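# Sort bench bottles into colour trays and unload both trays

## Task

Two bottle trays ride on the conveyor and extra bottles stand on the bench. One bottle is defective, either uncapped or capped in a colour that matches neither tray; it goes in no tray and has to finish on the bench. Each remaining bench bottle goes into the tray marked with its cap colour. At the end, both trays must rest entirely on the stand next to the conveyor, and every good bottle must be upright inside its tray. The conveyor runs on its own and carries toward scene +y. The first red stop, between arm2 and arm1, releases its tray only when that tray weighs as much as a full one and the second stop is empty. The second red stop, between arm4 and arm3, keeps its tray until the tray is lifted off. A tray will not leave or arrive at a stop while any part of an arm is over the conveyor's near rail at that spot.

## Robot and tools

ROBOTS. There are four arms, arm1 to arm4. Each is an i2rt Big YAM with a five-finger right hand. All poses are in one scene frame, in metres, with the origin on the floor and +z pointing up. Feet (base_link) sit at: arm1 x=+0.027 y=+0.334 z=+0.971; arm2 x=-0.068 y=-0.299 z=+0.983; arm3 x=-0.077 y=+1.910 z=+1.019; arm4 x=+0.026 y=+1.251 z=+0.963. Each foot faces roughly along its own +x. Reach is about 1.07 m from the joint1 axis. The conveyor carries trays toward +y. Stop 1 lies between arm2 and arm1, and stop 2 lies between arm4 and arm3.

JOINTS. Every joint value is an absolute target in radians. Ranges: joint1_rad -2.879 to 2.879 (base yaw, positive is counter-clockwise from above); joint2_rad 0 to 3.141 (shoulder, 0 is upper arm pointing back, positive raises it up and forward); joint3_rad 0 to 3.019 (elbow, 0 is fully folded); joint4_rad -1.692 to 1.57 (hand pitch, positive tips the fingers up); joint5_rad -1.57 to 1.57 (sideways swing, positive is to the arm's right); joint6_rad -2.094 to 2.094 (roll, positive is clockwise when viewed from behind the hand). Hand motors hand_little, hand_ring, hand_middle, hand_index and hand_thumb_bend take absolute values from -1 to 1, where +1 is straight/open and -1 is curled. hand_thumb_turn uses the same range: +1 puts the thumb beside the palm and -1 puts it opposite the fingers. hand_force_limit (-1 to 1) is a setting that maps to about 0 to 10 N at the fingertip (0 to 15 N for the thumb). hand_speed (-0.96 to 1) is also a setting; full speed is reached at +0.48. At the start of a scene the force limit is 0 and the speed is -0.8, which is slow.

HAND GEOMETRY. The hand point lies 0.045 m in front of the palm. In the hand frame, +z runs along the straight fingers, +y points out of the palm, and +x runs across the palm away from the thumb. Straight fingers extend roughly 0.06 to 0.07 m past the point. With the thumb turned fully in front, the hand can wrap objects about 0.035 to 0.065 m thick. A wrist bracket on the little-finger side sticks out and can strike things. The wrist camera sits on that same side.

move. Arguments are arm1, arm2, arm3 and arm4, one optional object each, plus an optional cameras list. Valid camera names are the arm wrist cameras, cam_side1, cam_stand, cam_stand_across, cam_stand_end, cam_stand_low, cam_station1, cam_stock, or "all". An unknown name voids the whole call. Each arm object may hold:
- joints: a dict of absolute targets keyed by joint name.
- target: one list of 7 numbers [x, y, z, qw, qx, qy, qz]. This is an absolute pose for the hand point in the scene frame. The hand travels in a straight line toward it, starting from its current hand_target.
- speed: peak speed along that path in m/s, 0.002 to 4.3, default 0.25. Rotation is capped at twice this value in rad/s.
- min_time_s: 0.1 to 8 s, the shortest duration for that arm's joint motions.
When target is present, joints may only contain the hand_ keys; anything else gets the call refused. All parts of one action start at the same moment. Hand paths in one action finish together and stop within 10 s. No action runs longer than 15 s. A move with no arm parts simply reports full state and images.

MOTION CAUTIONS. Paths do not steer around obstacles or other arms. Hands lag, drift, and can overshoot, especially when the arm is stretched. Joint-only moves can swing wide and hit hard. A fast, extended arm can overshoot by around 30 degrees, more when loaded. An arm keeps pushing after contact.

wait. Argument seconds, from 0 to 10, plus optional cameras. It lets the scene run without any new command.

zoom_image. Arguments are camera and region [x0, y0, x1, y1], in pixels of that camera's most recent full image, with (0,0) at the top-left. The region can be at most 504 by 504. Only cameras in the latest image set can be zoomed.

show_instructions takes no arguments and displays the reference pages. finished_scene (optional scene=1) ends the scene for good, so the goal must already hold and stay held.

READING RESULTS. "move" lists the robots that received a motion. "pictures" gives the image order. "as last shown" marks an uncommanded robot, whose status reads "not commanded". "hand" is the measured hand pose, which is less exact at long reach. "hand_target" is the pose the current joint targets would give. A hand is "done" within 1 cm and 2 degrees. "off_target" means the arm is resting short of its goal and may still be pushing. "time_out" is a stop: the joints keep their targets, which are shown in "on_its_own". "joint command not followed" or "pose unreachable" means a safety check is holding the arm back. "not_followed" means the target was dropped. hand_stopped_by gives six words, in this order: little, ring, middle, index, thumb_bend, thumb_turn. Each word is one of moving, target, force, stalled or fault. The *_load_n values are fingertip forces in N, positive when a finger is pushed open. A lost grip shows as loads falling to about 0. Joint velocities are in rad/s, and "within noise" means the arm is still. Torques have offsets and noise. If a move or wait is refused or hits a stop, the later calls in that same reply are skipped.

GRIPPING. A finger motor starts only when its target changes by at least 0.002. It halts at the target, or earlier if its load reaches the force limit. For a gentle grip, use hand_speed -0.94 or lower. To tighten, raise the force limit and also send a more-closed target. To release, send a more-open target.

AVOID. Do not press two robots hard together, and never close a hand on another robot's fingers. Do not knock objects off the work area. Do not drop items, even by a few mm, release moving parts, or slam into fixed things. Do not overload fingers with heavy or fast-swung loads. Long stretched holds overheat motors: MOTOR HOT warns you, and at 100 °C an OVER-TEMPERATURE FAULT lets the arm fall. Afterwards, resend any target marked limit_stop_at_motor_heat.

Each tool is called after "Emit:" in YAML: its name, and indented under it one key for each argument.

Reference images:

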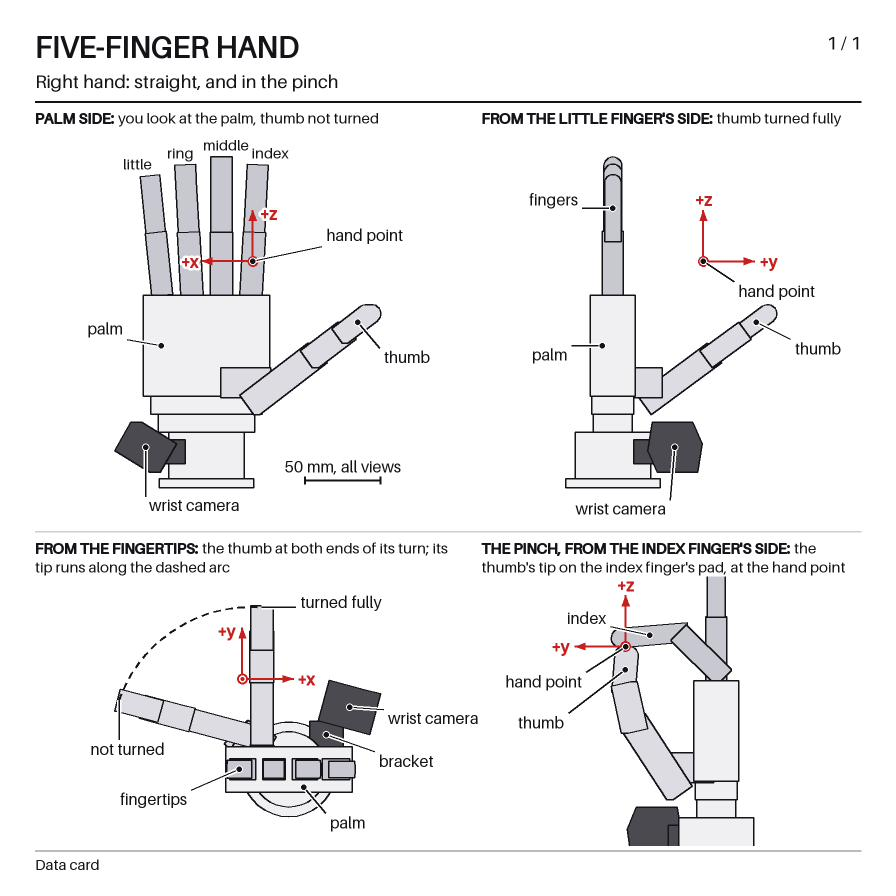

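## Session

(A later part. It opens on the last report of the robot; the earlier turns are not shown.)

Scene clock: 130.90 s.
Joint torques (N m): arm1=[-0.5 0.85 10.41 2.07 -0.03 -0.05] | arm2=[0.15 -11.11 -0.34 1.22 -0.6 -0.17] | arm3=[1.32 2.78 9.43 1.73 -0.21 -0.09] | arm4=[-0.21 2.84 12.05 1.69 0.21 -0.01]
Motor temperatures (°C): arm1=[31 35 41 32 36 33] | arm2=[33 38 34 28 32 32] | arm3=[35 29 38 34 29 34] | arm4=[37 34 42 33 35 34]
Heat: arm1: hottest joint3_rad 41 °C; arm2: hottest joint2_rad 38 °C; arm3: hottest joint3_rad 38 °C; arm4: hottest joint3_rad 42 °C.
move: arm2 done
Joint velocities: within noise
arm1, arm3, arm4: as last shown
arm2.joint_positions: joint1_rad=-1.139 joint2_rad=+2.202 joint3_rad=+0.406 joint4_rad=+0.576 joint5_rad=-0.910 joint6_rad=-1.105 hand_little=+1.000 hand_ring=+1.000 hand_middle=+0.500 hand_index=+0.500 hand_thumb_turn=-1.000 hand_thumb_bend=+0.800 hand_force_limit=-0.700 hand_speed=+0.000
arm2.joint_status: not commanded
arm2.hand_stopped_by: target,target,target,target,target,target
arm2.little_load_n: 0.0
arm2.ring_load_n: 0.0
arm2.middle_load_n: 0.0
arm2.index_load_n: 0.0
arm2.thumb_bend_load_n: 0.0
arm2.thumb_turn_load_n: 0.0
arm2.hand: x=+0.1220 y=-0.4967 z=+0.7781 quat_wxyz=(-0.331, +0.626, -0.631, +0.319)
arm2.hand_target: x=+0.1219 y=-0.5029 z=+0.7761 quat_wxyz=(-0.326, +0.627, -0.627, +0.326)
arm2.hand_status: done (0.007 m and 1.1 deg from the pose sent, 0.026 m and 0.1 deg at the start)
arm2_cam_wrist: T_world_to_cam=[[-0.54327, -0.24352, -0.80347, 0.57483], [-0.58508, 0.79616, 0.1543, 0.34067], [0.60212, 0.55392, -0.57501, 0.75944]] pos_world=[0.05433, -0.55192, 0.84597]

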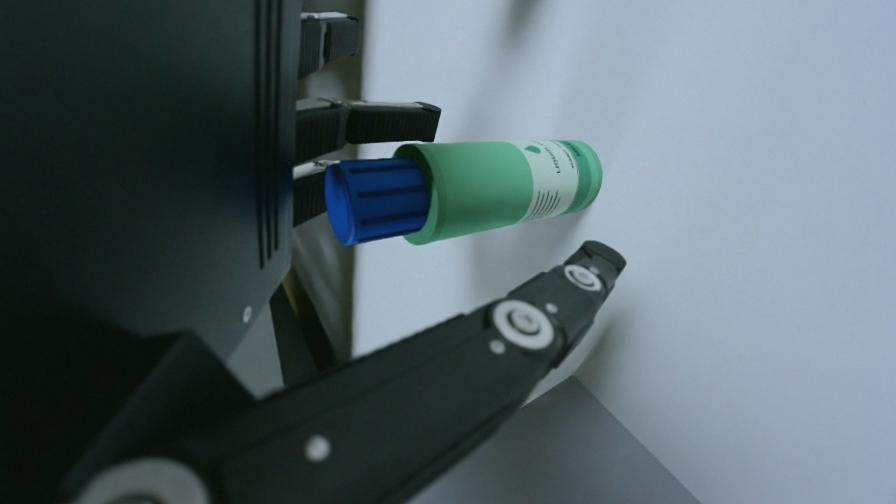

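Emit:
move:
  arm2: {"target":[0.122,-0.499,0.777,0.3265,-0.6272,0.6272,-0.3265],"speed":0.05,"joints":{"hand_thumb_bend":0.3,"hand_index":0.2,"hand_middle":0.2,"hand_speed":-0.6,"hand_force_limit":-0.7}}

Emit:
move:
  arm2: {"joints":{"hand_thumb_bend":0.2,"hand_index":0.0,"hand_middle":0.0,"hand_speed":-0.85,"hand_force_limit":-0.6}}
  cameras: ["arm2_cam_wrist"]

Scene clock: 132.53 s.
Joint torques (N m): arm1=[-0.5 0.85 10.41 2.09 -0.03 -0.06] | arm2=[0.44 -11.22 -1.28 1.24 -0.53 -0.11] | arm3=[1.32 2.61 9.43 1.73 -0.21 -0.08] | arm4=[-0.21 2.84 12.05 1.7 0.21 -0.01]
Motor temperatures (°C): arm1=[31 35 41 32 36 33] | arm2=[33 38 34 28 32 32] | arm3=[35 29 38 34 29 34] | arm4=[37 34 42 33 35 34]
Heat: arm1: hottest joint3_rad 41 °C; arm2: hottest joint2_rad 38 °C; arm3: hottest joint3_rad 38 °C; arm4: hottest joint3_rad 42 °C.
move: arm2 done
Joint velocities: within noise
arm1, arm3, arm4: as last shown
arm2.joint_positions: joint1_rad=-1.139 joint2_rad=+2.202 joint3_rad=+0.406 joint4_rad=+0.593 joint5_rad=-0.910 joint6_rad=-1.105 hand_little=+1.000 hand_ring=+1.000 hand_middle=+0.200 hand_index=+0.200 hand_thumb_turn=-1.000 hand_thumb_bend=+0.300 hand_force_limit=-0.700 hand_speed=-0.600
arm2.joint_status: all done
arm2.hand_stopped_by: target,target,target,target,target,target
arm2.little_load_n: 0.0
arm2.ring_load_n: 0.0
arm2.middle_load_n: 0.0
arm2.index_load_n: 0.0
arm2.thumb_bend_load_n: 0.5
arm2.thumb_turn_load_n: 0.0
arm2.hand: x=+0.1231 y=-0.5005 z=+0.7786 quat_wxyz=(-0.327, +0.628, -0.627, +0.325)
arm2.hand_target: x=+0.1220 y=-0.4989 z=+0.7770 quat_wxyz=(-0.327, +0.627, -0.627, +0.326)
arm2.hand_status: done (0.002 m and 0.2 deg from the pose sent, 0.002 m and 1.1 deg at the start)
arm3.index_load_n: -0.5
pictures: none

Scene clock: 133.23 s.
Joint torques (N m): arm1=[-0.5 0.91 10.4 2.09 -0.03 -0.06] | arm2=[0.56 -11.11 -1.22 1.26 -0.53 -0.11] | arm3=[1.26 2.73 9.43 1.73 -0.21 -0.08] | arm4=[-0.21 2.78 12.07 1.69 0.21 -0.01]
Motor temperatures (°C): arm1=[31 35 41 32 36 33] | arm2=[33 38 34 28 32 32] | arm3=[35 29 38 34 29 34] | arm4=[37 34 42 33 35 34]
Heat: arm1: hottest joint3_rad 41 °C; arm2: hottest joint2_rad 38 °C; arm3: hottest joint3_rad 38 °C; arm4: hottest joint3_rad 42 °C.
move: arm2 off_target
Joint velocities: within noise
arm1, arm3, arm4: as last shown
arm1.middle_load_n: -0.5
arm1.index_load_n: -0.5
arm2.joint_positions: joint1_rad=-1.139 joint2_rad=+2.202 joint3_rad=+0.406 joint4_rad=+0.593 joint5_rad=-0.910 joint6_rad=-1.105 hand_little=+1.000 hand_ring=+1.000 hand_middle=+0.119 hand_index=+0.105 hand_thumb_turn=-1.000 hand_thumb_bend=+0.260 hand_force_limit=-0.600 hand_speed=-0.850
arm2.joint_status: hand_middle off_target (ended at +0.119, target +0.000); hand_index off_target (ended at +0.105, target +0.000); hand_thumb_bend off_target (ended at +0.260, target +0.200); the others done
arm2.hand_stopped_by: target,target,force,force,force,target
arm2.little_load_n: 0.0
arm2.ring_load_n: 0.0
arm2.middle_load_n: 4.0
arm2.index_load_n: 2.5
arm2.thumb_bend_load_n: 4.5
arm2.thumb_turn_load_n: 0.5
arm2.hand: x=+0.1231 y=-0.5005 z=+0.7786 quat_wxyz=(-0.327, +0.628, -0.627, +0.325)
arm2.hand_target: x=+0.1220 y=-0.4989 z=+0.7770 quat_wxyz=(-0.327, +0.627, -0.627, +0.326)
arm2.hand_status: not commanded
arm3.index_load_n: 0.0
arm2_cam_wrist: T_world_to_cam=[[-0.53951, -0.25683, -0.80185, 0.56651], [-0.5858, 0.79856, 0.13837, 0.35801], [0.60479, 0.54438, -0.58128, 0.76096]] pos_world=[0.05514, -0.55464, 0.84706]

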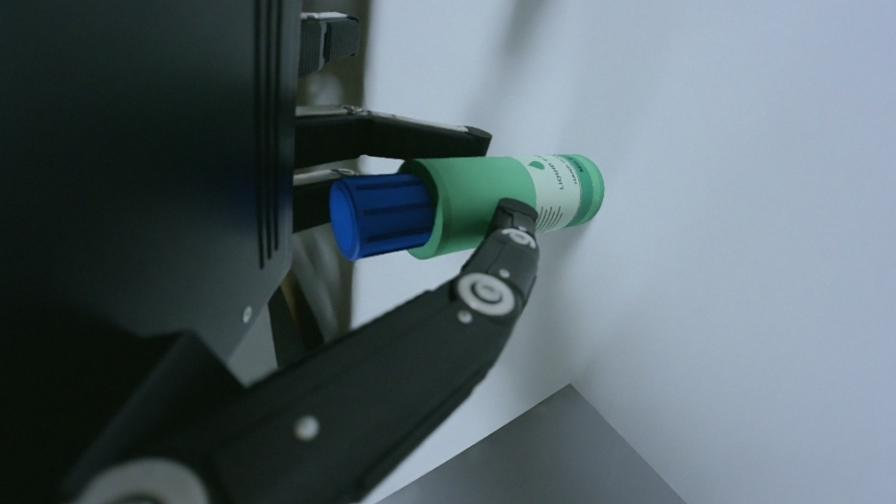

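Emit:
move:
  arm2: {"joints":{"hand_thumb_bend":0.15,"hand_index":-0.1,"hand_middle":-0.1,"hand_speed":-0.9,"hand_force_limit":0.0}}

Emit:
move:
  arm2: {"target":[0.121,-0.498,0.815,0.3265,-0.6272,0.6272,-0.3265],"speed":0.05}
  cameras: ["arm2_cam_wrist","cam_side1"]

Emit:
zoom_image:
  camera: "cam_side1"
  region: [600, 250, 780, 400]

Scene clock: 134.00 s.
Joint torques (N m): arm1=[-0.5 0.91 10.4 2.09 -0.03 -0.06] | arm2=[0.56 -11.16 -1.25 1.28 -0.54 -0.11] | arm3=[1.26 2.67 9.43 1.73 -0.21 -0.09] | arm4=[-0.21 2.84 12.04 1.69 0.21 -0.01]
Motor temperatures (°C): arm1=[31 35 41 32 36 33] | arm2=[33 38 34 28 32 32] | arm3=[35 29 38 34 29 34] | arm4=[37 34 42 33 35 34]
Heat: arm1: hottest joint3_rad 41 °C; arm2: hottest joint2_rad 38 °C; arm3: hottest joint3_rad 38 °C; arm4: hottest joint3_rad 42 °C.
move: arm2 off_target
Joint velocities: within noise
arm1, arm3, arm4: as last shown
arm1.middle_load_n: 0.0
arm2.joint_positions: joint1_rad=-1.139 joint2_rad=+2.202 joint3_rad=+0.406 joint4_rad=+0.593 joint5_rad=-0.911 joint6_rad=-1.105 hand_little=+1.000 hand_ring=+1.000 hand_middle=+0.111 hand_index=+0.089 hand_thumb_turn=-1.000 hand_thumb_bend=+0.254 hand_force_limit=+0.000 hand_speed=-0.900
arm2.joint_status: hand_middle off_target (ended at +0.111, target -0.100); hand_index off_target (ended at +0.089, target -0.100); hand_thumb_bend off_target (ended at +0.254, target +0.150); the others done
arm2.hand_stopped_by: target,target,force,force,force,target
arm2.little_load_n: 0.0
arm2.ring_load_n: 0.0
arm2.middle_load_n: 5.5
arm2.index_load_n: 6.5
arm2.thumb_bend_load_n: 7.5
arm2.thumb_turn_load_n: 0.5
arm2.hand: x=+0.1232 y=-0.5004 z=+0.7787 quat_wxyz=(-0.327, +0.627, -0.627, +0.325)
arm2.hand_target: x=+0.1220 y=-0.4989 z=+0.7771 quat_wxyz=(-0.327, +0.627, -0.627, +0.326)
arm2.hand_status: not commanded
arm3.ring_load_n: -0.5
pictures: none

Scene clock: 135.40 s.
Joint torques (N m): arm1=[-0.44 0.91 10.41 2.09 -0.03 -0.06] | arm2=[0.26 -12.28 -0.43 0.27 -0.57 -0.15] | arm3=[1.26 2.73 9.42 1.73 -0.21 -0.09] | arm4=[-0.21 2.84 12.04 1.7 0.2 -0.01]
Motor temperatures (°C): arm1=[31 35 41 32 36 33] | arm2=[33 38 34 28 32 32] | arm3=[35 29 38 34 29 34] | arm4=[37 34 42 33 35 34]
Heat: arm1: hottest joint3_rad 41 °C; arm2: hottest joint2_rad 38 °C; arm3: hottest joint3_rad 38 °C; arm4: hottest joint3_rad 42 °C.
move: arm2 done
Joint velocities: within noise
arm1, arm3, arm4: as last shown
arm1.index_load_n: 0.0
arm2.joint_positions: joint1_rad=-1.139 joint2_rad=+2.039 joint3_rad=+0.364 joint4_rad=+0.475 joint5_rad=-0.911 joint6_rad=-1.105 hand_little=+1.000 hand_ring=+1.000 hand_middle=+0.111 hand_index=+0.089 hand_thumb_turn=-1.000 hand_thumb_bend=+0.254 hand_force_limit=+0.000 hand_speed=-0.900
arm2.joint_status: not commanded
arm2.hand_stopped_by: target,target,force,force,force,target
arm2.little_load_n: 0.0
arm2.ring_load_n: 0.0
arm2.middle_load_n: 3.0
arm2.index_load_n: 5.0
arm2.thumb_bend_load_n: 6.0
arm2.thumb_turn_load_n: 0.0
arm2.hand: x=+0.1232 y=-0.5000 z=+0.8127 quat_wxyz=(-0.326, +0.628, -0.627, +0.327)
arm2.hand_target: x=+0.1211 y=-0.4980 z=+0.8149 quat_wxyz=(-0.327, +0.627, -0.627, +0.327)
arm2.hand_status: done (0.004 m and 0.1 deg from the pose sent, 0.036 m and 0.2 deg at the start)
arm3.ring_load_n: 0.0
arm4.thumb_turn_load_n: -0.5
arm2_cam_wrist: T_world_to_cam=[[-0.5384, -0.25945, -0.80175, 0.59252], [-0.58613, 0.79888, 0.13509, 0.35581], [0.60545, 0.54266, -0.58219, 0.78028]] pos_world=[0.05514, -0.55395, 0.88125]

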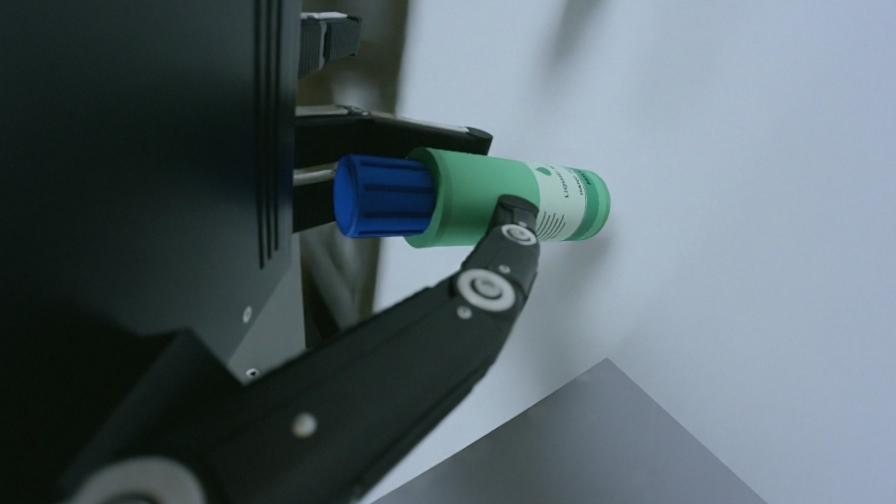

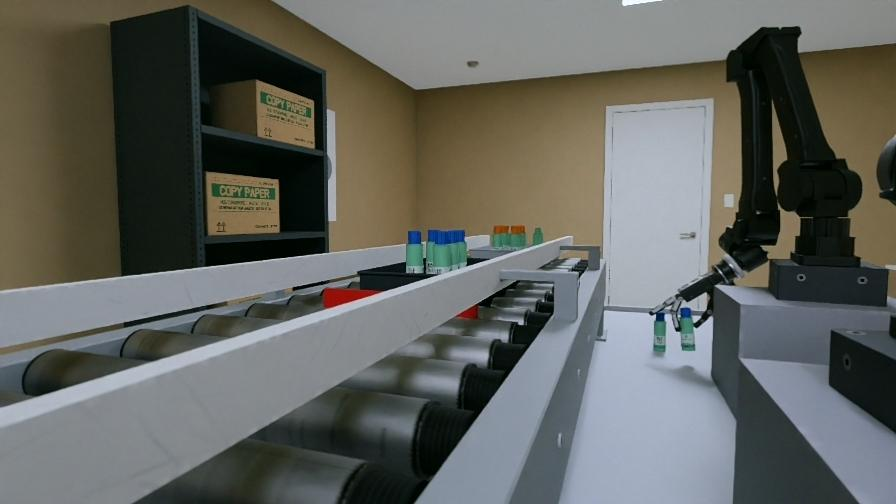

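Scaled by 2.800 from the camera's image (finer frame: 1280x720).

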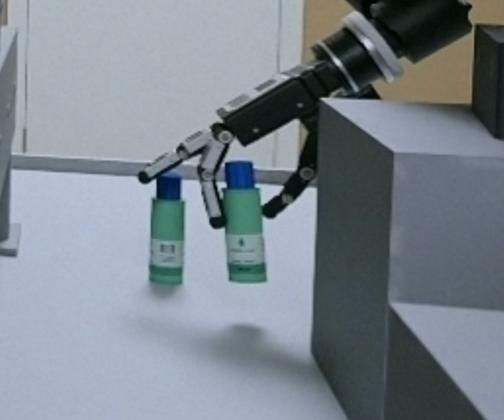

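Emit:
move:
  arm2: {"target":[0.16,-0.46,1.16,0.3536,-0.6124,0.6124,-0.3536],"speed":0.2}

Emit:
move:
  arm2: {"target":[0.615,-0.137,1.16,0.3536,-0.6124,0.6124,-0.3536],"speed":0.25}
  cameras: ["arm2_cam_wrist","cam_side1","cam_station1"]

Scene clock: 139.23 s.
Joint torques (N m): arm1=[-0.44 0.85 10.43 2.09 -0.03 -0.06] | arm2=[0.56 -3.02 15.88 0.51 -0.53 -0.04] | arm3=[1.26 2.67 9.43 1.74 -0.21 -0.08] | arm4=[-0.21 2.78 12.04 1.69 0.21 -0.01]
Motor temperatures (°C): arm1=[31 35 41 32 36 33] | arm2=[33 38 35 28 32 32] | arm3=[35 29 38 34 29 34] | arm4=[37 34 42 33 35 34]
Heat: arm1: hottest joint3_rad 41 °C; arm2: hottest joint2_rad 38 °C; arm3: hottest joint3_rad 38 °C; arm4: hottest joint3_rad 42 °C.
move: arm2 off_target
Joint velocities: within noise
arm1.joint_positions: joint1_rad=-0.127 joint2_rad=+0.614 joint3_rad=+1.316 joint4_rad=-1.171 joint5_rad=-0.149 joint6_rad=-0.993 hand_little=+1.000 hand_ring=+1.000 hand_middle=+1.000 hand_index=+1.000 hand_thumb_turn=+1.000 hand_thumb_bend=+1.000 hand_force_limit=+0.000 hand_speed=-0.800
arm1.joint_status: not commanded
arm1.hand_stopped_by: target,target,target,target,target,target
arm1.little_load_n: 0.0
arm1.ring_load_n: 0.0
arm1.middle_load_n: 0.0
arm1.index_load_n: 0.0
arm1.thumb_bend_load_n: 0.0
arm1.thumb_turn_load_n: 0.0
arm1.hand: x=+0.2914 y=+0.3080 z=+1.4429 quat_wxyz=(-0.190, +0.820, -0.239, +0.483)
arm1.hand_target: x=+0.2909 y=+0.3080 z=+1.4557 quat_wxyz=(-0.192, +0.814, -0.236, +0.495)
arm1.hand_status: not commanded
arm2.joint_positions: joint1_rad=-0.987 joint2_rad=+0.752 joint3_rad=+0.552 joint4_rad=-0.795 joint5_rad=-0.907 joint6_rad=-0.826 hand_little=+1.000 hand_ring=+1.000 hand_middle=+0.111 hand_index=+0.089 hand_thumb_turn=-1.000 hand_thumb_bend=+0.254 hand_force_limit=+0.000 hand_speed=-0.900
arm2.joint_status: not commanded
arm2.hand_stopped_by: target,target,force,force,force,target
arm2.little_load_n: 0.0
arm2.ring_load_n: 0.0
arm2.middle_load_n: 3.0
arm2.index_load_n: 5.0
arm2.thumb_bend_load_n: 6.0
arm2.thumb_turn_load_n: 0.0
arm2.hand: x=+0.1539 y=-0.4475 z=+1.1340 quat_wxyz=(-0.359, +0.610, -0.623, +0.334)
arm2.hand_target: x=+0.1597 y=-0.4592 z=+1.1596 quat_wxyz=(-0.354, +0.612, -0.612, +0.354)
arm2.hand_status: off_target (0.029 m and 2.7 deg from the pose sent, 0.351 m and 5.0 deg at the start)
arm3.joint_positions: joint1_rad=+0.052 joint2_rad=+0.631 joint3_rad=+1.412 joint4_rad=-1.169 joint5_rad=-0.182 joint6_rad=-1.161 hand_little=+1.000 hand_ring=+1.000 hand_middle=+1.000 hand_index=+1.000 hand_thumb_turn=+1.000 hand_thumb_bend=+1.000 hand_force_limit=+0.000 hand_speed=-0.800
arm3.joint_status: not commanded
arm3.hand_stopped_by: target,target,target,target,target,target
arm3.little_load_n: 0.0
arm3.ring_load_n: 0.0
arm3.middle_load_n: 0.0
arm3.index_load_n: 0.0
arm3.thumb_bend_load_n: 0.0
arm3.thumb_turn_load_n: 0.0
arm3.hand: x=+0.1895 y=+1.8818 z=+1.5413 quat_wxyz=(-0.173, +0.819, -0.148, +0.528)
arm3.hand_target: x=+0.1880 y=+1.8818 z=+1.5499 quat_wxyz=(-0.174, +0.814, -0.146, +0.535)
arm3.hand_status: not commanded
arm4.joint_positions: joint1_rad=-0.047 joint2_rad=+0.634 joint3_rad=+1.333 joint4_rad=-1.246 joint5_rad=+0.179 joint6_rad=-1.146 hand_little=+1.000 hand_ring=+1.000 hand_middle=+1.000 hand_index=+1.000 hand_thumb_turn=+1.000 hand_thumb_bend=+1.000 hand_force_limit=+0.000 hand_speed=-0.800
arm4.joint_status: not commanded
arm4.hand_stopped_by: target,target,target,target,target,target
arm4.little_load_n: 0.0
arm4.ring_load_n: 0.0
arm4.middle_load_n: 0.0
arm4.index_load_n: 0.0
arm4.thumb_bend_load_n: 0.0
arm4.thumb_turn_load_n: 0.0
arm4.hand: x=+0.2713 y=+1.1888 z=+1.4397 quat_wxyz=(-0.038, +0.845, -0.204, +0.493)
arm4.hand_target: x=+0.2706 y=+1.1888 z=+1.4503 quat_wxyz=(-0.041, +0.839, -0.204, +0.503)
arm4.hand_status: not commanded
pictures: none

Scene clock: 142.17 s.
Joint torques (N m): arm1=[-0.44 0.91 10.41 2.09 -0.03 -0.06] | arm2=[0.85 -17.61 16.65 1.2 0.31 0.03] | arm3=[1.26 2.73 9.44 1.74 -0.21 -0.08] | arm4=[-0.26 2.84 12.04 1.69 0.21 -0.01]
Motor temperatures (°C): arm1=[31 35 41 32 36 33] | arm2=[33 38 36 28 32 32] | arm3=[35 29 38 34 29 34] | arm4=[37 34 42 33 35 34]
Heat: arm1: hottest joint3_rad 41 °C; arm2: hottest joint2_rad 38 °C; arm3: hottest joint3_rad 38 °C; arm4: hottest joint3_rad 42 °C.
move: arm2 off_target
Joint velocities: within noise
arm1, arm3, arm4: as last shown
arm2.joint_positions: joint1_rad=+0.385 joint2_rad=+1.684 joint3_rad=+1.271 joint4_rad=-0.171 joint5_rad=+0.195 joint6_rad=+0.113 hand_little=+1.000 hand_ring=+1.000 hand_middle=+0.111 hand_index=+0.089 hand_thumb_turn=-1.000 hand_thumb_bend=+0.254 hand_force_limit=+0.000 hand_speed=-0.900
arm2.joint_status: not commanded
arm2.hand_stopped_by: target,target,force,force,force,target
arm2.little_load_n: 0.0
arm2.ring_load_n: 0.0
arm2.middle_load_n: 3.0
arm2.index_load_n: 4.5
arm2.thumb_bend_load_n: 6.0
arm2.thumb_turn_load_n: 0.0
arm2.hand: x=+0.5926 y=-0.1427 z=+1.1291 quat_wxyz=(-0.333, +0.627, -0.615, +0.343)
arm2.hand_target: x=+0.6128 y=-0.1374 z=+1.1604 quat_wxyz=(-0.354, +0.612, -0.612, +0.354)
arm2.hand_status: off_target (0.039 m and 3.1 deg from the pose sent, 0.556 m and 2.7 deg at the start)
arm2_cam_wrist: T_world_to_cam=[[-0.50614, -0.27891, -0.81611, 1.18589], [-0.59678, 0.79641, 0.09793, 0.35067], [0.62264, 0.5366, -0.56954, 0.46113]] pos_world=[0.52238, -0.19595, 1.1961]

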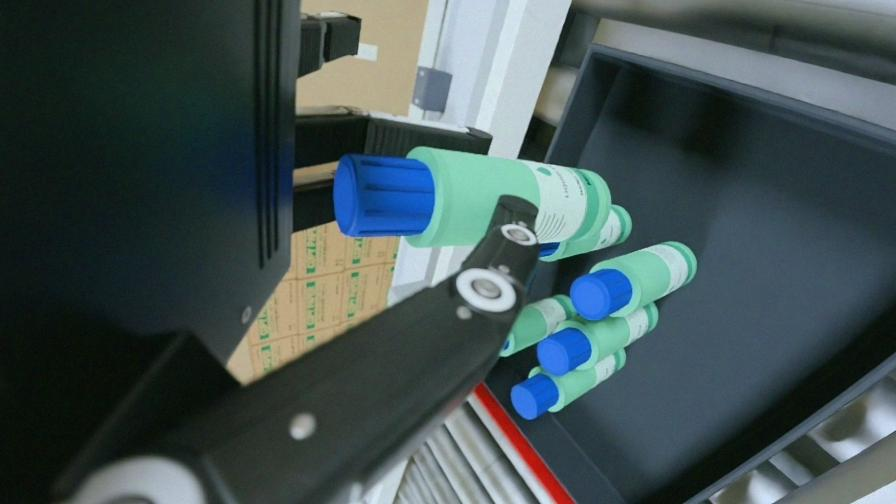

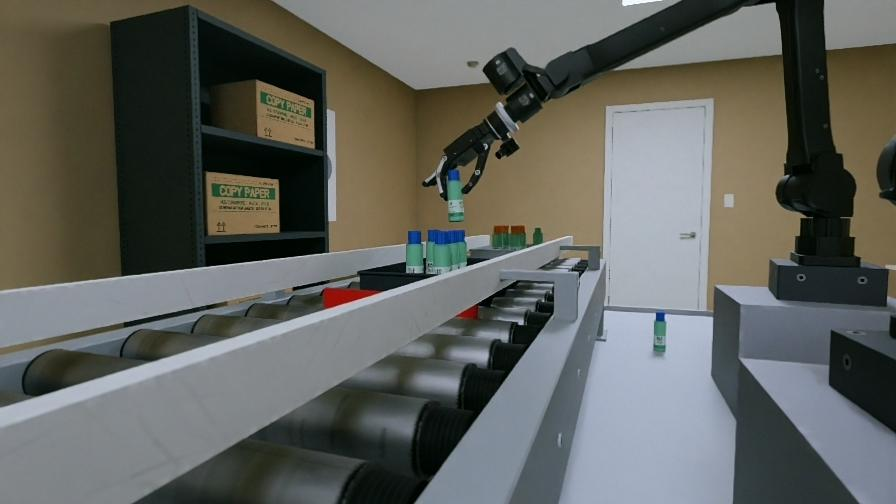

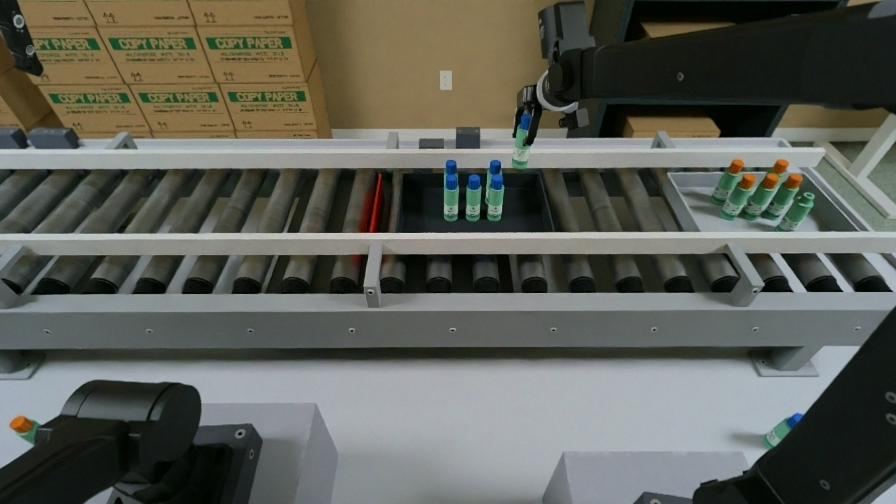

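Emit:
move:
  arm2: {"target":[0.647,-0.150,1.13,0.3642,-0.6061,0.6061,-0.3642],"speed":0.12}
  cameras: ["arm2_cam_wrist","cam_side1","cam_station1"]

Scene clock: 145.03 s.
Joint torques (N m): arm1=[-0.56 0.85 10.41 2.09 -0.03 -0.06] | arm2=[0.15 -19.14 16.2 2.5 0.15 -0.17] | arm3=[1.32 2.78 9.42 1.76 -0.21 -0.09] | arm4=[-0.21 2.84 12.05 1.69 0.21 -0.01]
Motor temperatures (°C): arm1=[31 35 41 32 36 33] | arm2=[33 38 36 28 32 32] | arm3=[35 29 38 34 29 34] | arm4=[37 34 42 33 35 34]
Heat: arm1: hottest joint3_rad 41 °C; arm2: hottest joint2_rad 38 °C; arm3: hottest joint3_rad 38 °C; arm4: hottest joint3_rad 42 °C.
move: arm2 off_target
Joint velocities: within noise
arm1, arm3, arm4: as last shown
arm1.middle_load_n: -0.5
arm2.joint_positions: joint1_rad=+0.357 joint2_rad=+1.775 joint3_rad=+1.288 joint4_rad=-0.091 joint5_rad=+0.177 joint6_rad=+0.110 hand_little=+1.000 hand_ring=+1.000 hand_middle=+0.111 hand_index=+0.089 hand_thumb_turn=-1.000 hand_thumb_bend=+0.254 hand_force_limit=+0.000 hand_speed=-0.900
arm2.joint_status: not commanded
arm2.hand_stopped_by: target,target,force,force,force,target
arm2.little_load_n: 0.0
arm2.ring_load_n: 0.0
arm2.middle_load_n: 2.5
arm2.index_load_n: 5.0
arm2.thumb_bend_load_n: 6.0
arm2.thumb_turn_load_n: 0.0
arm2.hand: x=+0.6172 y=-0.1537 z=+1.0930 quat_wxyz=(-0.335, +0.622, -0.619, +0.343)
arm2.hand_target: x=+0.6436 y=-0.1507 z=+1.1310 quat_wxyz=(-0.364, +0.606, -0.606, +0.364)
arm2.hand_status: off_target (0.048 m and 4.7 deg from the pose sent, 0.055 m and 5.0 deg at the start)
arm2_cam_wrist: T_world_to_cam=[[-0.5064, -0.26551, -0.82041, 1.17282], [-0.588, 0.80224, 0.10332, 0.36727], [0.63073, 0.53472, -0.56237, 0.41802]] pos_world=[0.5462, -0.20677, 1.15933]

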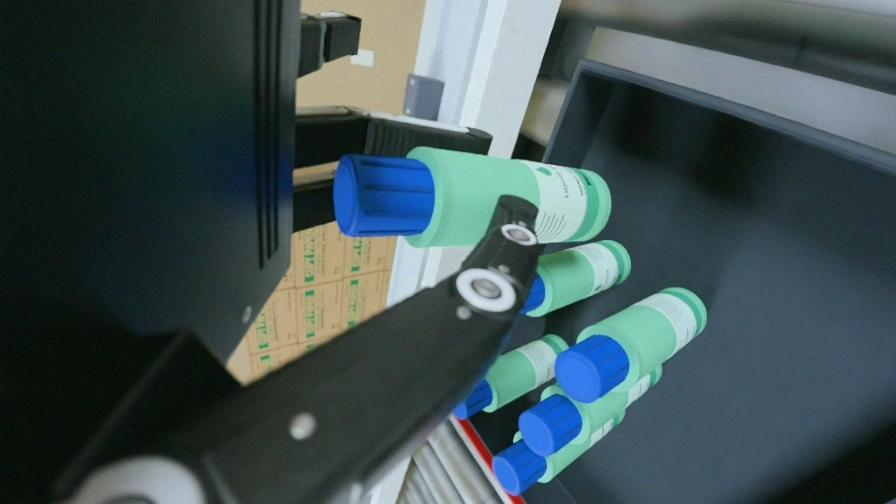

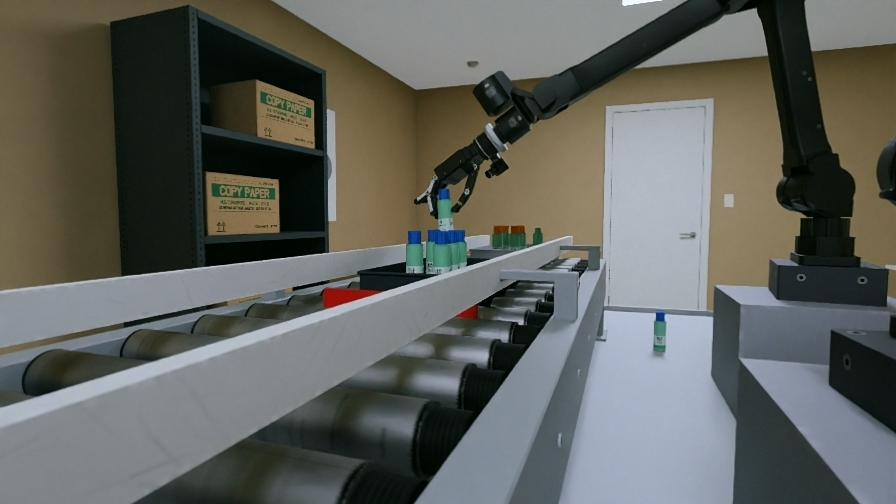

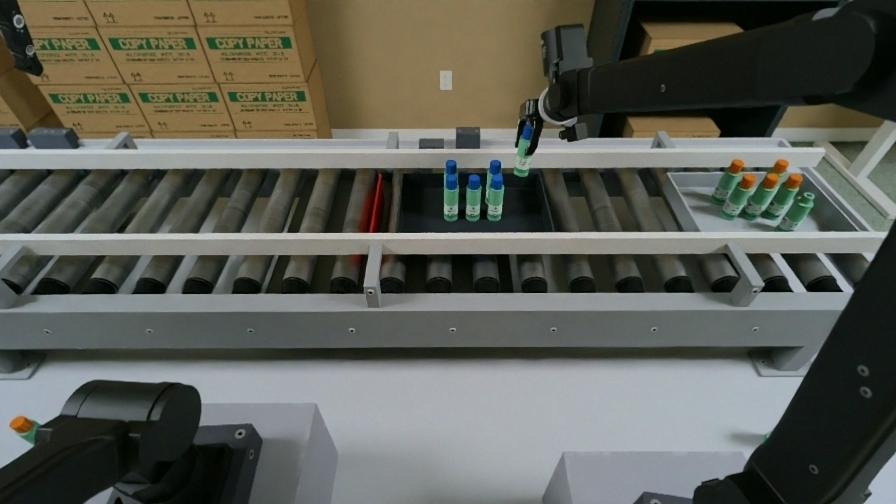

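Emit:
zoom_image:
  camera: "cam_station1"
  region: [390, 90, 590, 250]

Emit:
zoom_image:
  camera: "cam_side1"
  region: [340, 150, 540, 310]

Scaled by 2.520 from the camera's image (finer frame: 1280x720).

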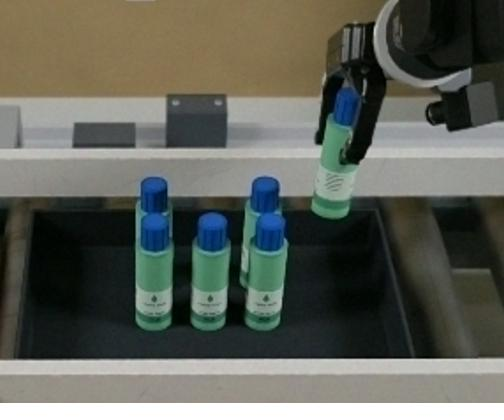

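Scaled by 2.520 from the camera's image (finer frame: 1280x720).

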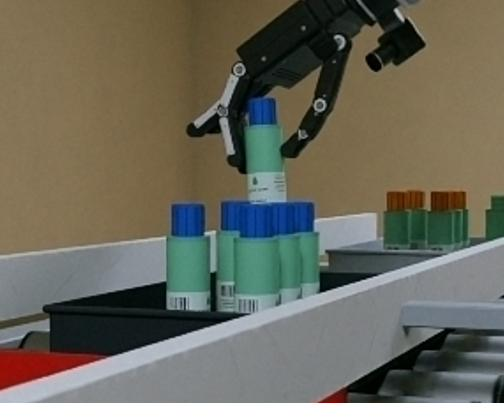

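Emit:
move:
  arm2: {"target":[0.649,-0.148,1.078,0.3532,-0.6117,0.5799,-0.4060],"speed":0.08}
  cameras: ["cam_side1","cam_station1"]

Emit:
zoom_image:
  camera: "cam_station1"
  region: [390, 90, 590, 250]

Emit:
zoom_image:
  camera: "cam_side1"
  region: [340, 150, 540, 310]

Scene clock: 147.23 s.
Joint torques (N m): arm1=[-0.5 0.85 10.41 2.1 -0.03 -0.06] | arm2=[0.97 -19.66 9.73 2.62 0.3 -0.19] | arm3=[1.26 2.67 9.43 1.72 -0.21 -0.08] | arm4=[-0.21 2.84 12.05 1.7 0.21 -0.01]
Motor temperatures (°C): arm1=[31 35 41 32 36 33] | arm2=[33 38 36 28 32 32] | arm3=[35 29 38 34 29 34] | arm4=[37 34 42 33 35 34]
Heat: arm1: hottest joint3_rad 41 °C; arm2: hottest joint2_rad 38 °C; arm3: hottest joint3_rad 38 °C; arm4: hottest joint3_rad 42 °C.
move: arm2 done
Joint velocities: within noise
arm1, arm3, arm4: as last shown
arm1.middle_load_n: 0.0
arm2.joint_positions: joint1_rad=+0.375 joint2_rad=+1.847 joint3_rad=+1.288 joint4_rad=+0.103 joint5_rad=+0.240 joint6_rad=+0.036 hand_little=+1.000 hand_ring=+1.000 hand_middle=+0.111 hand_index=+0.089 hand_thumb_turn=-1.000 hand_thumb_bend=+0.254 hand_force_limit=+0.000 hand_speed=-0.900
arm2.joint_status: not commanded
arm2.hand_stopped_by: target,target,force,force,force,target
arm2.little_load_n: 0.0
arm2.ring_load_n: 0.0
arm2.middle_load_n: 3.0
arm2.index_load_n: 4.5
arm2.thumb_bend_load_n: 6.0
arm2.thumb_turn_load_n: 0.0
arm2.hand: x=+0.6490 y=-0.1508 z=+1.0816 quat_wxyz=(-0.351, +0.610, -0.585, +0.402)
arm2.hand_target: x=+0.6489 y=-0.1482 z=+1.0779 quat_wxyz=(-0.353, +0.612, -0.580, +0.406)
arm2.hand_status: done (0.005 m and 0.8 deg from the pose sent, 0.036 m and 8.8 deg at the start)

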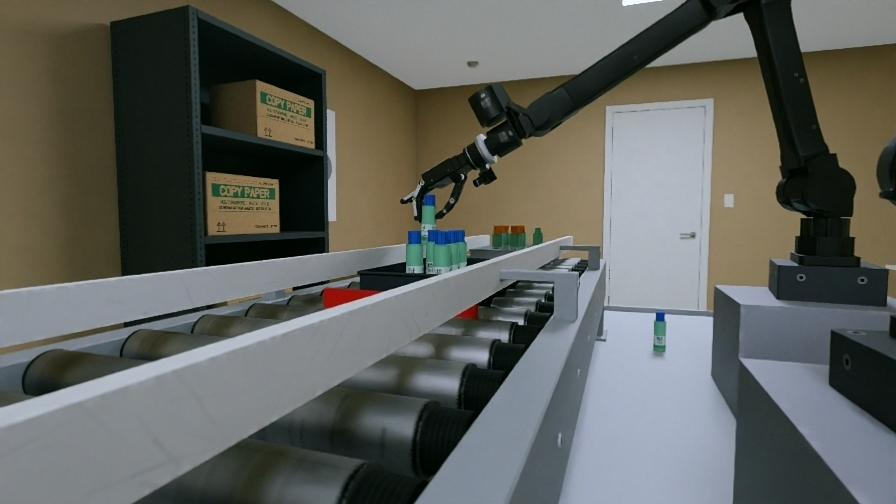

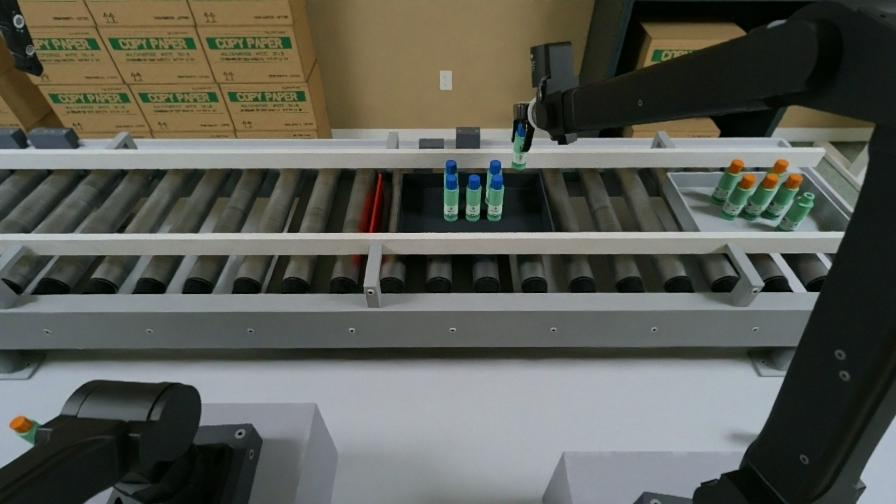

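Scaled by 2.520 from the camera's image (finer frame: 1280x720).

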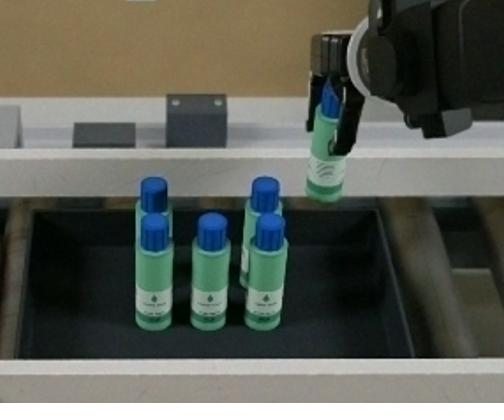

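Scaled by 2.520 from the camera's image (finer frame: 1280x720).

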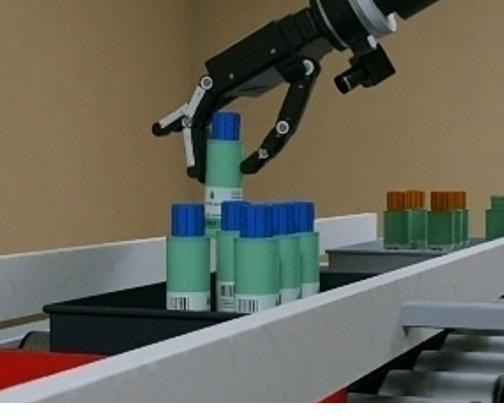

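Emit:
move:
  arm2: {"target":[0.623,-0.150,1.062,0.3532,-0.6117,0.5799,-0.4060],"speed":0.06}
  cameras: ["cam_side1","cam_station1"]

Emit:
zoom_image:
  camera: "cam_station1"
  region: [390, 90, 590, 250]

Emit:
zoom_image:
  camera: "cam_side1"
  region: [340, 150, 540, 310]

Scene clock: 149.80 s.
Joint torques (N m): arm1=[-0.5 0.85 10.41 2.09 -0.03 -0.06] | arm2=[1.08 -21.3 9.44 2.59 0.32 -0.14] | arm3=[1.32 2.73 9.42 1.73 -0.21 -0.09] | arm4=[-0.21 2.84 12.07 1.69 0.21 -0.01]
Motor temperatures (°C): arm1=[31 35 41 32 36 33] | arm2=[33 39 37 28 32 32] | arm3=[35 29 39 34 29 34] | arm4=[37 34 42 33 35 34]
Heat: arm1: hottest joint3_rad 41 °C; arm2: hottest joint2_rad 39 °C; arm3: hottest joint3_rad 39 °C; arm4: hottest joint3_rad 42 °C.
move: arm2 off_target
Joint velocities: within noise
arm1, arm3, arm4: as last shown
arm2.joint_positions: joint1_rad=+0.381 joint2_rad=+1.842 joint3_rad=+1.185 joint4_rad=+0.171 joint5_rad=+0.246 joint6_rad=+0.036 hand_little=+1.000 hand_ring=+1.000 hand_middle=+0.111 hand_index=+0.089 hand_thumb_turn=-1.000 hand_thumb_bend=+0.254 hand_force_limit=+0.000 hand_speed=-0.900
arm2.joint_status: not commanded
arm2.hand_stopped_by: target,target,force,force,force,target
arm2.little_load_n: 0.0
arm2.ring_load_n: 0.0
arm2.middle_load_n: 2.5
arm2.index_load_n: 5.0
arm2.thumb_bend_load_n: 6.0
arm2.thumb_turn_load_n: 0.0
arm2.hand: x=+0.6208 y=-0.1547 z=+1.0456 quat_wxyz=(-0.340, +0.618, -0.588, +0.396)
arm2.hand_target: x=+0.6229 y=-0.1501 z=+1.0619 quat_wxyz=(-0.353, +0.612, -0.580, +0.406)
arm2.hand_status: off_target (0.017 m and 2.2 deg from the pose sent, 0.033 m and 0.8 deg at the start)
arm4.little_load_n: -0.5

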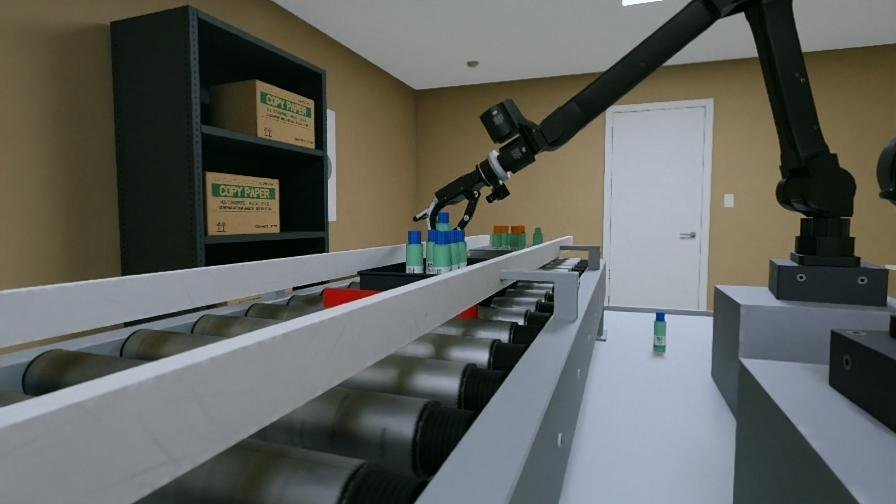

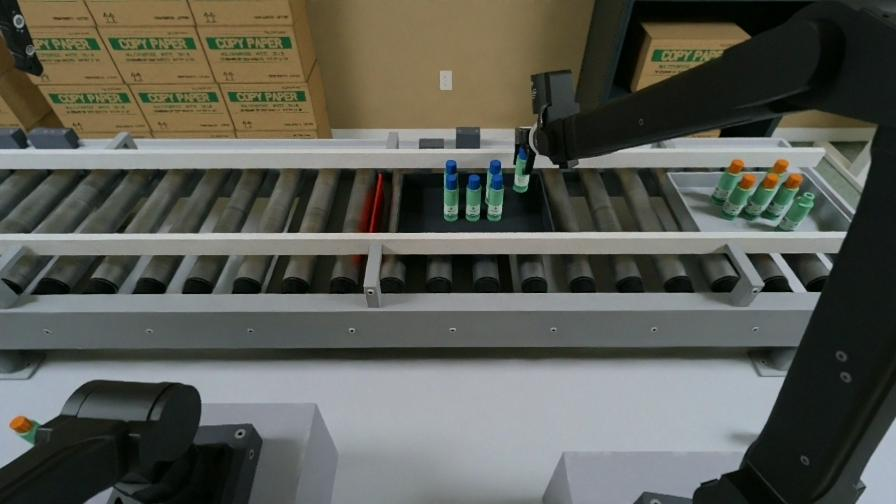

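Scaled by 2.520 from the camera's image (finer frame: 1280x720).

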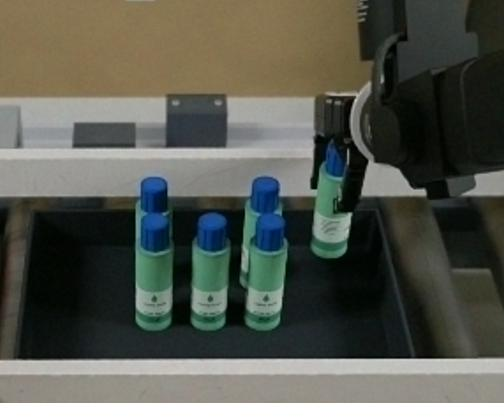

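Scaled by 2.520 from the camera's image (finer frame: 1280x720).

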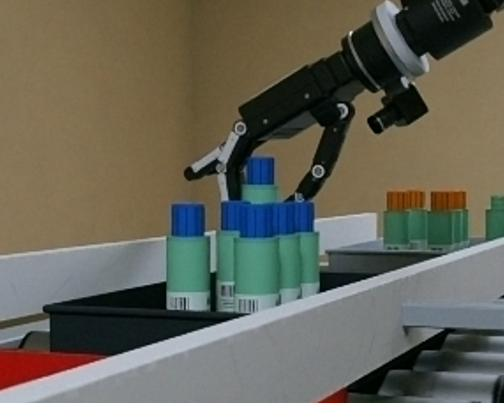

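Emit:
move:
  arm2: {"target":[0.620,-0.150,1.042,0.3532,-0.6117,0.5799,-0.4060],"speed":0.05}
  cameras: ["cam_side1","cam_station1"]

Emit:
zoom_image:
  camera: "cam_station1"
  region: [390, 90, 590, 250]

Emit:
zoom_image:
  camera: "cam_side1"
  region: [340, 150, 540, 310]

Scene clock: 151.13 s.
Joint torques (N m): arm1=[-0.5 0.85 10.41 2.1 -0.03 -0.06] | arm2=[1.14 -18.67 9.1 2.62 0.32 -0.13] | arm3=[1.26 2.73 9.43 1.73 -0.21 -0.08] | arm4=[-0.21 2.84 12.05 1.69 0.21 -0.01]
Motor temperatures (°C): arm1=[31 35 41 32 36 33] | arm2=[33 39 37 28 32 32] | arm3=[35 29 39 34 29 34] | arm4=[37 34 42 33 34 34]
Heat: arm1: hottest joint3_rad 41 °C; arm2: hottest joint2_rad 39 °C; arm3: hottest joint3_rad 39 °C; arm4: hottest joint3_rad 42 °C.
move: arm2 done
Joint velocities: within noise
arm1, arm3, arm4: as last shown
arm2.joint_positions: joint1_rad=+0.381 joint2_rad=+1.842 joint3_rad=+1.163 joint4_rad=+0.222 joint5_rad=+0.248 joint6_rad=+0.036 hand_little=+1.000 hand_ring=+1.000 hand_middle=+0.111 hand_index=+0.089 hand_thumb_turn=-1.000 hand_thumb_bend=+0.254 hand_force_limit=+0.000 hand_speed=-0.900
arm2.joint_status: not commanded
arm2.hand_stopped_by: target,target,force,force,force,target
arm2.little_load_n: 0.0
arm2.ring_load_n: 0.0
arm2.middle_load_n: 2.5
arm2.index_load_n: 5.0
arm2.thumb_bend_load_n: 5.5
arm2.thumb_turn_load_n: 0.0
arm2.hand: x=+0.6205 y=-0.1545 z=+1.0451 quat_wxyz=(-0.350, +0.611, -0.584, +0.403)
arm2.hand_target: x=+0.6200 y=-0.1501 z=+1.0421 quat_wxyz=(-0.353, +0.612, -0.580, +0.406)
arm2.hand_status: done (0.005 m and 0.7 deg from the pose sent, 0.006 m and 2.2 deg at the start)
arm4.little_load_n: 0.0

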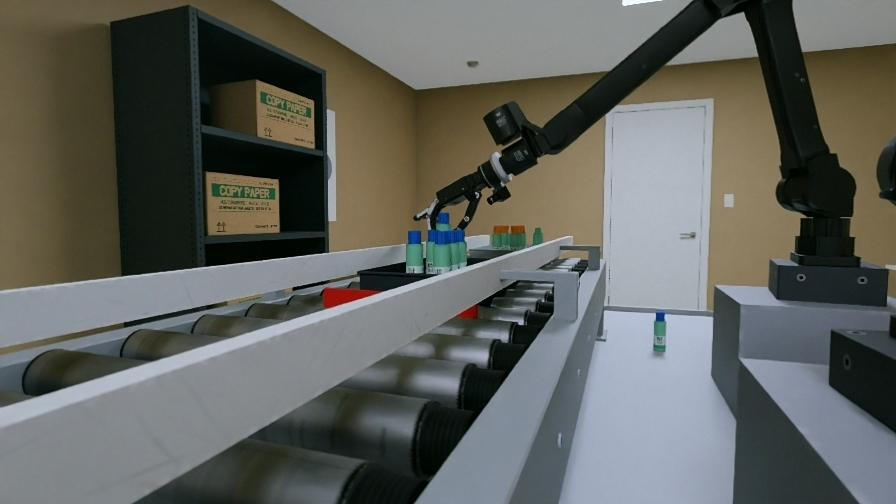

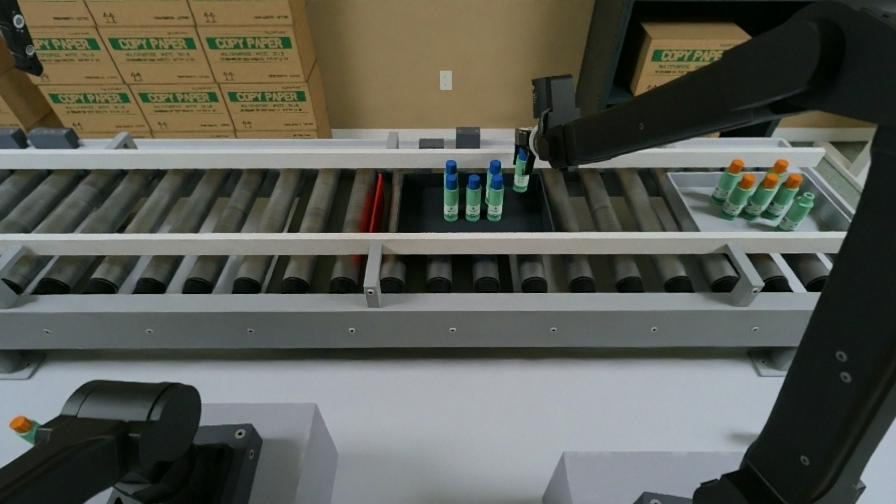

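Scaled by 2.520 from the camera's image (finer frame: 1280x720).

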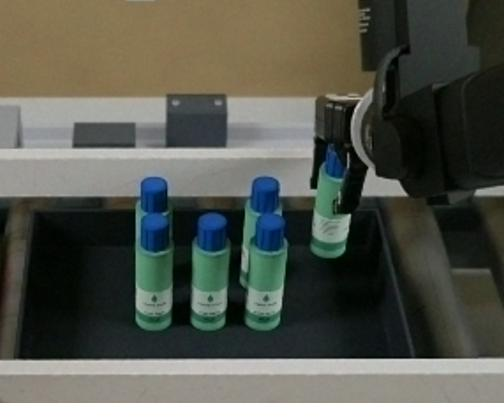

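Scaled by 2.520 from the camera's image (finer frame: 1280x720).

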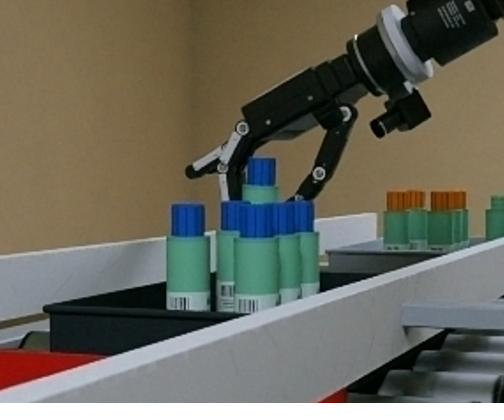

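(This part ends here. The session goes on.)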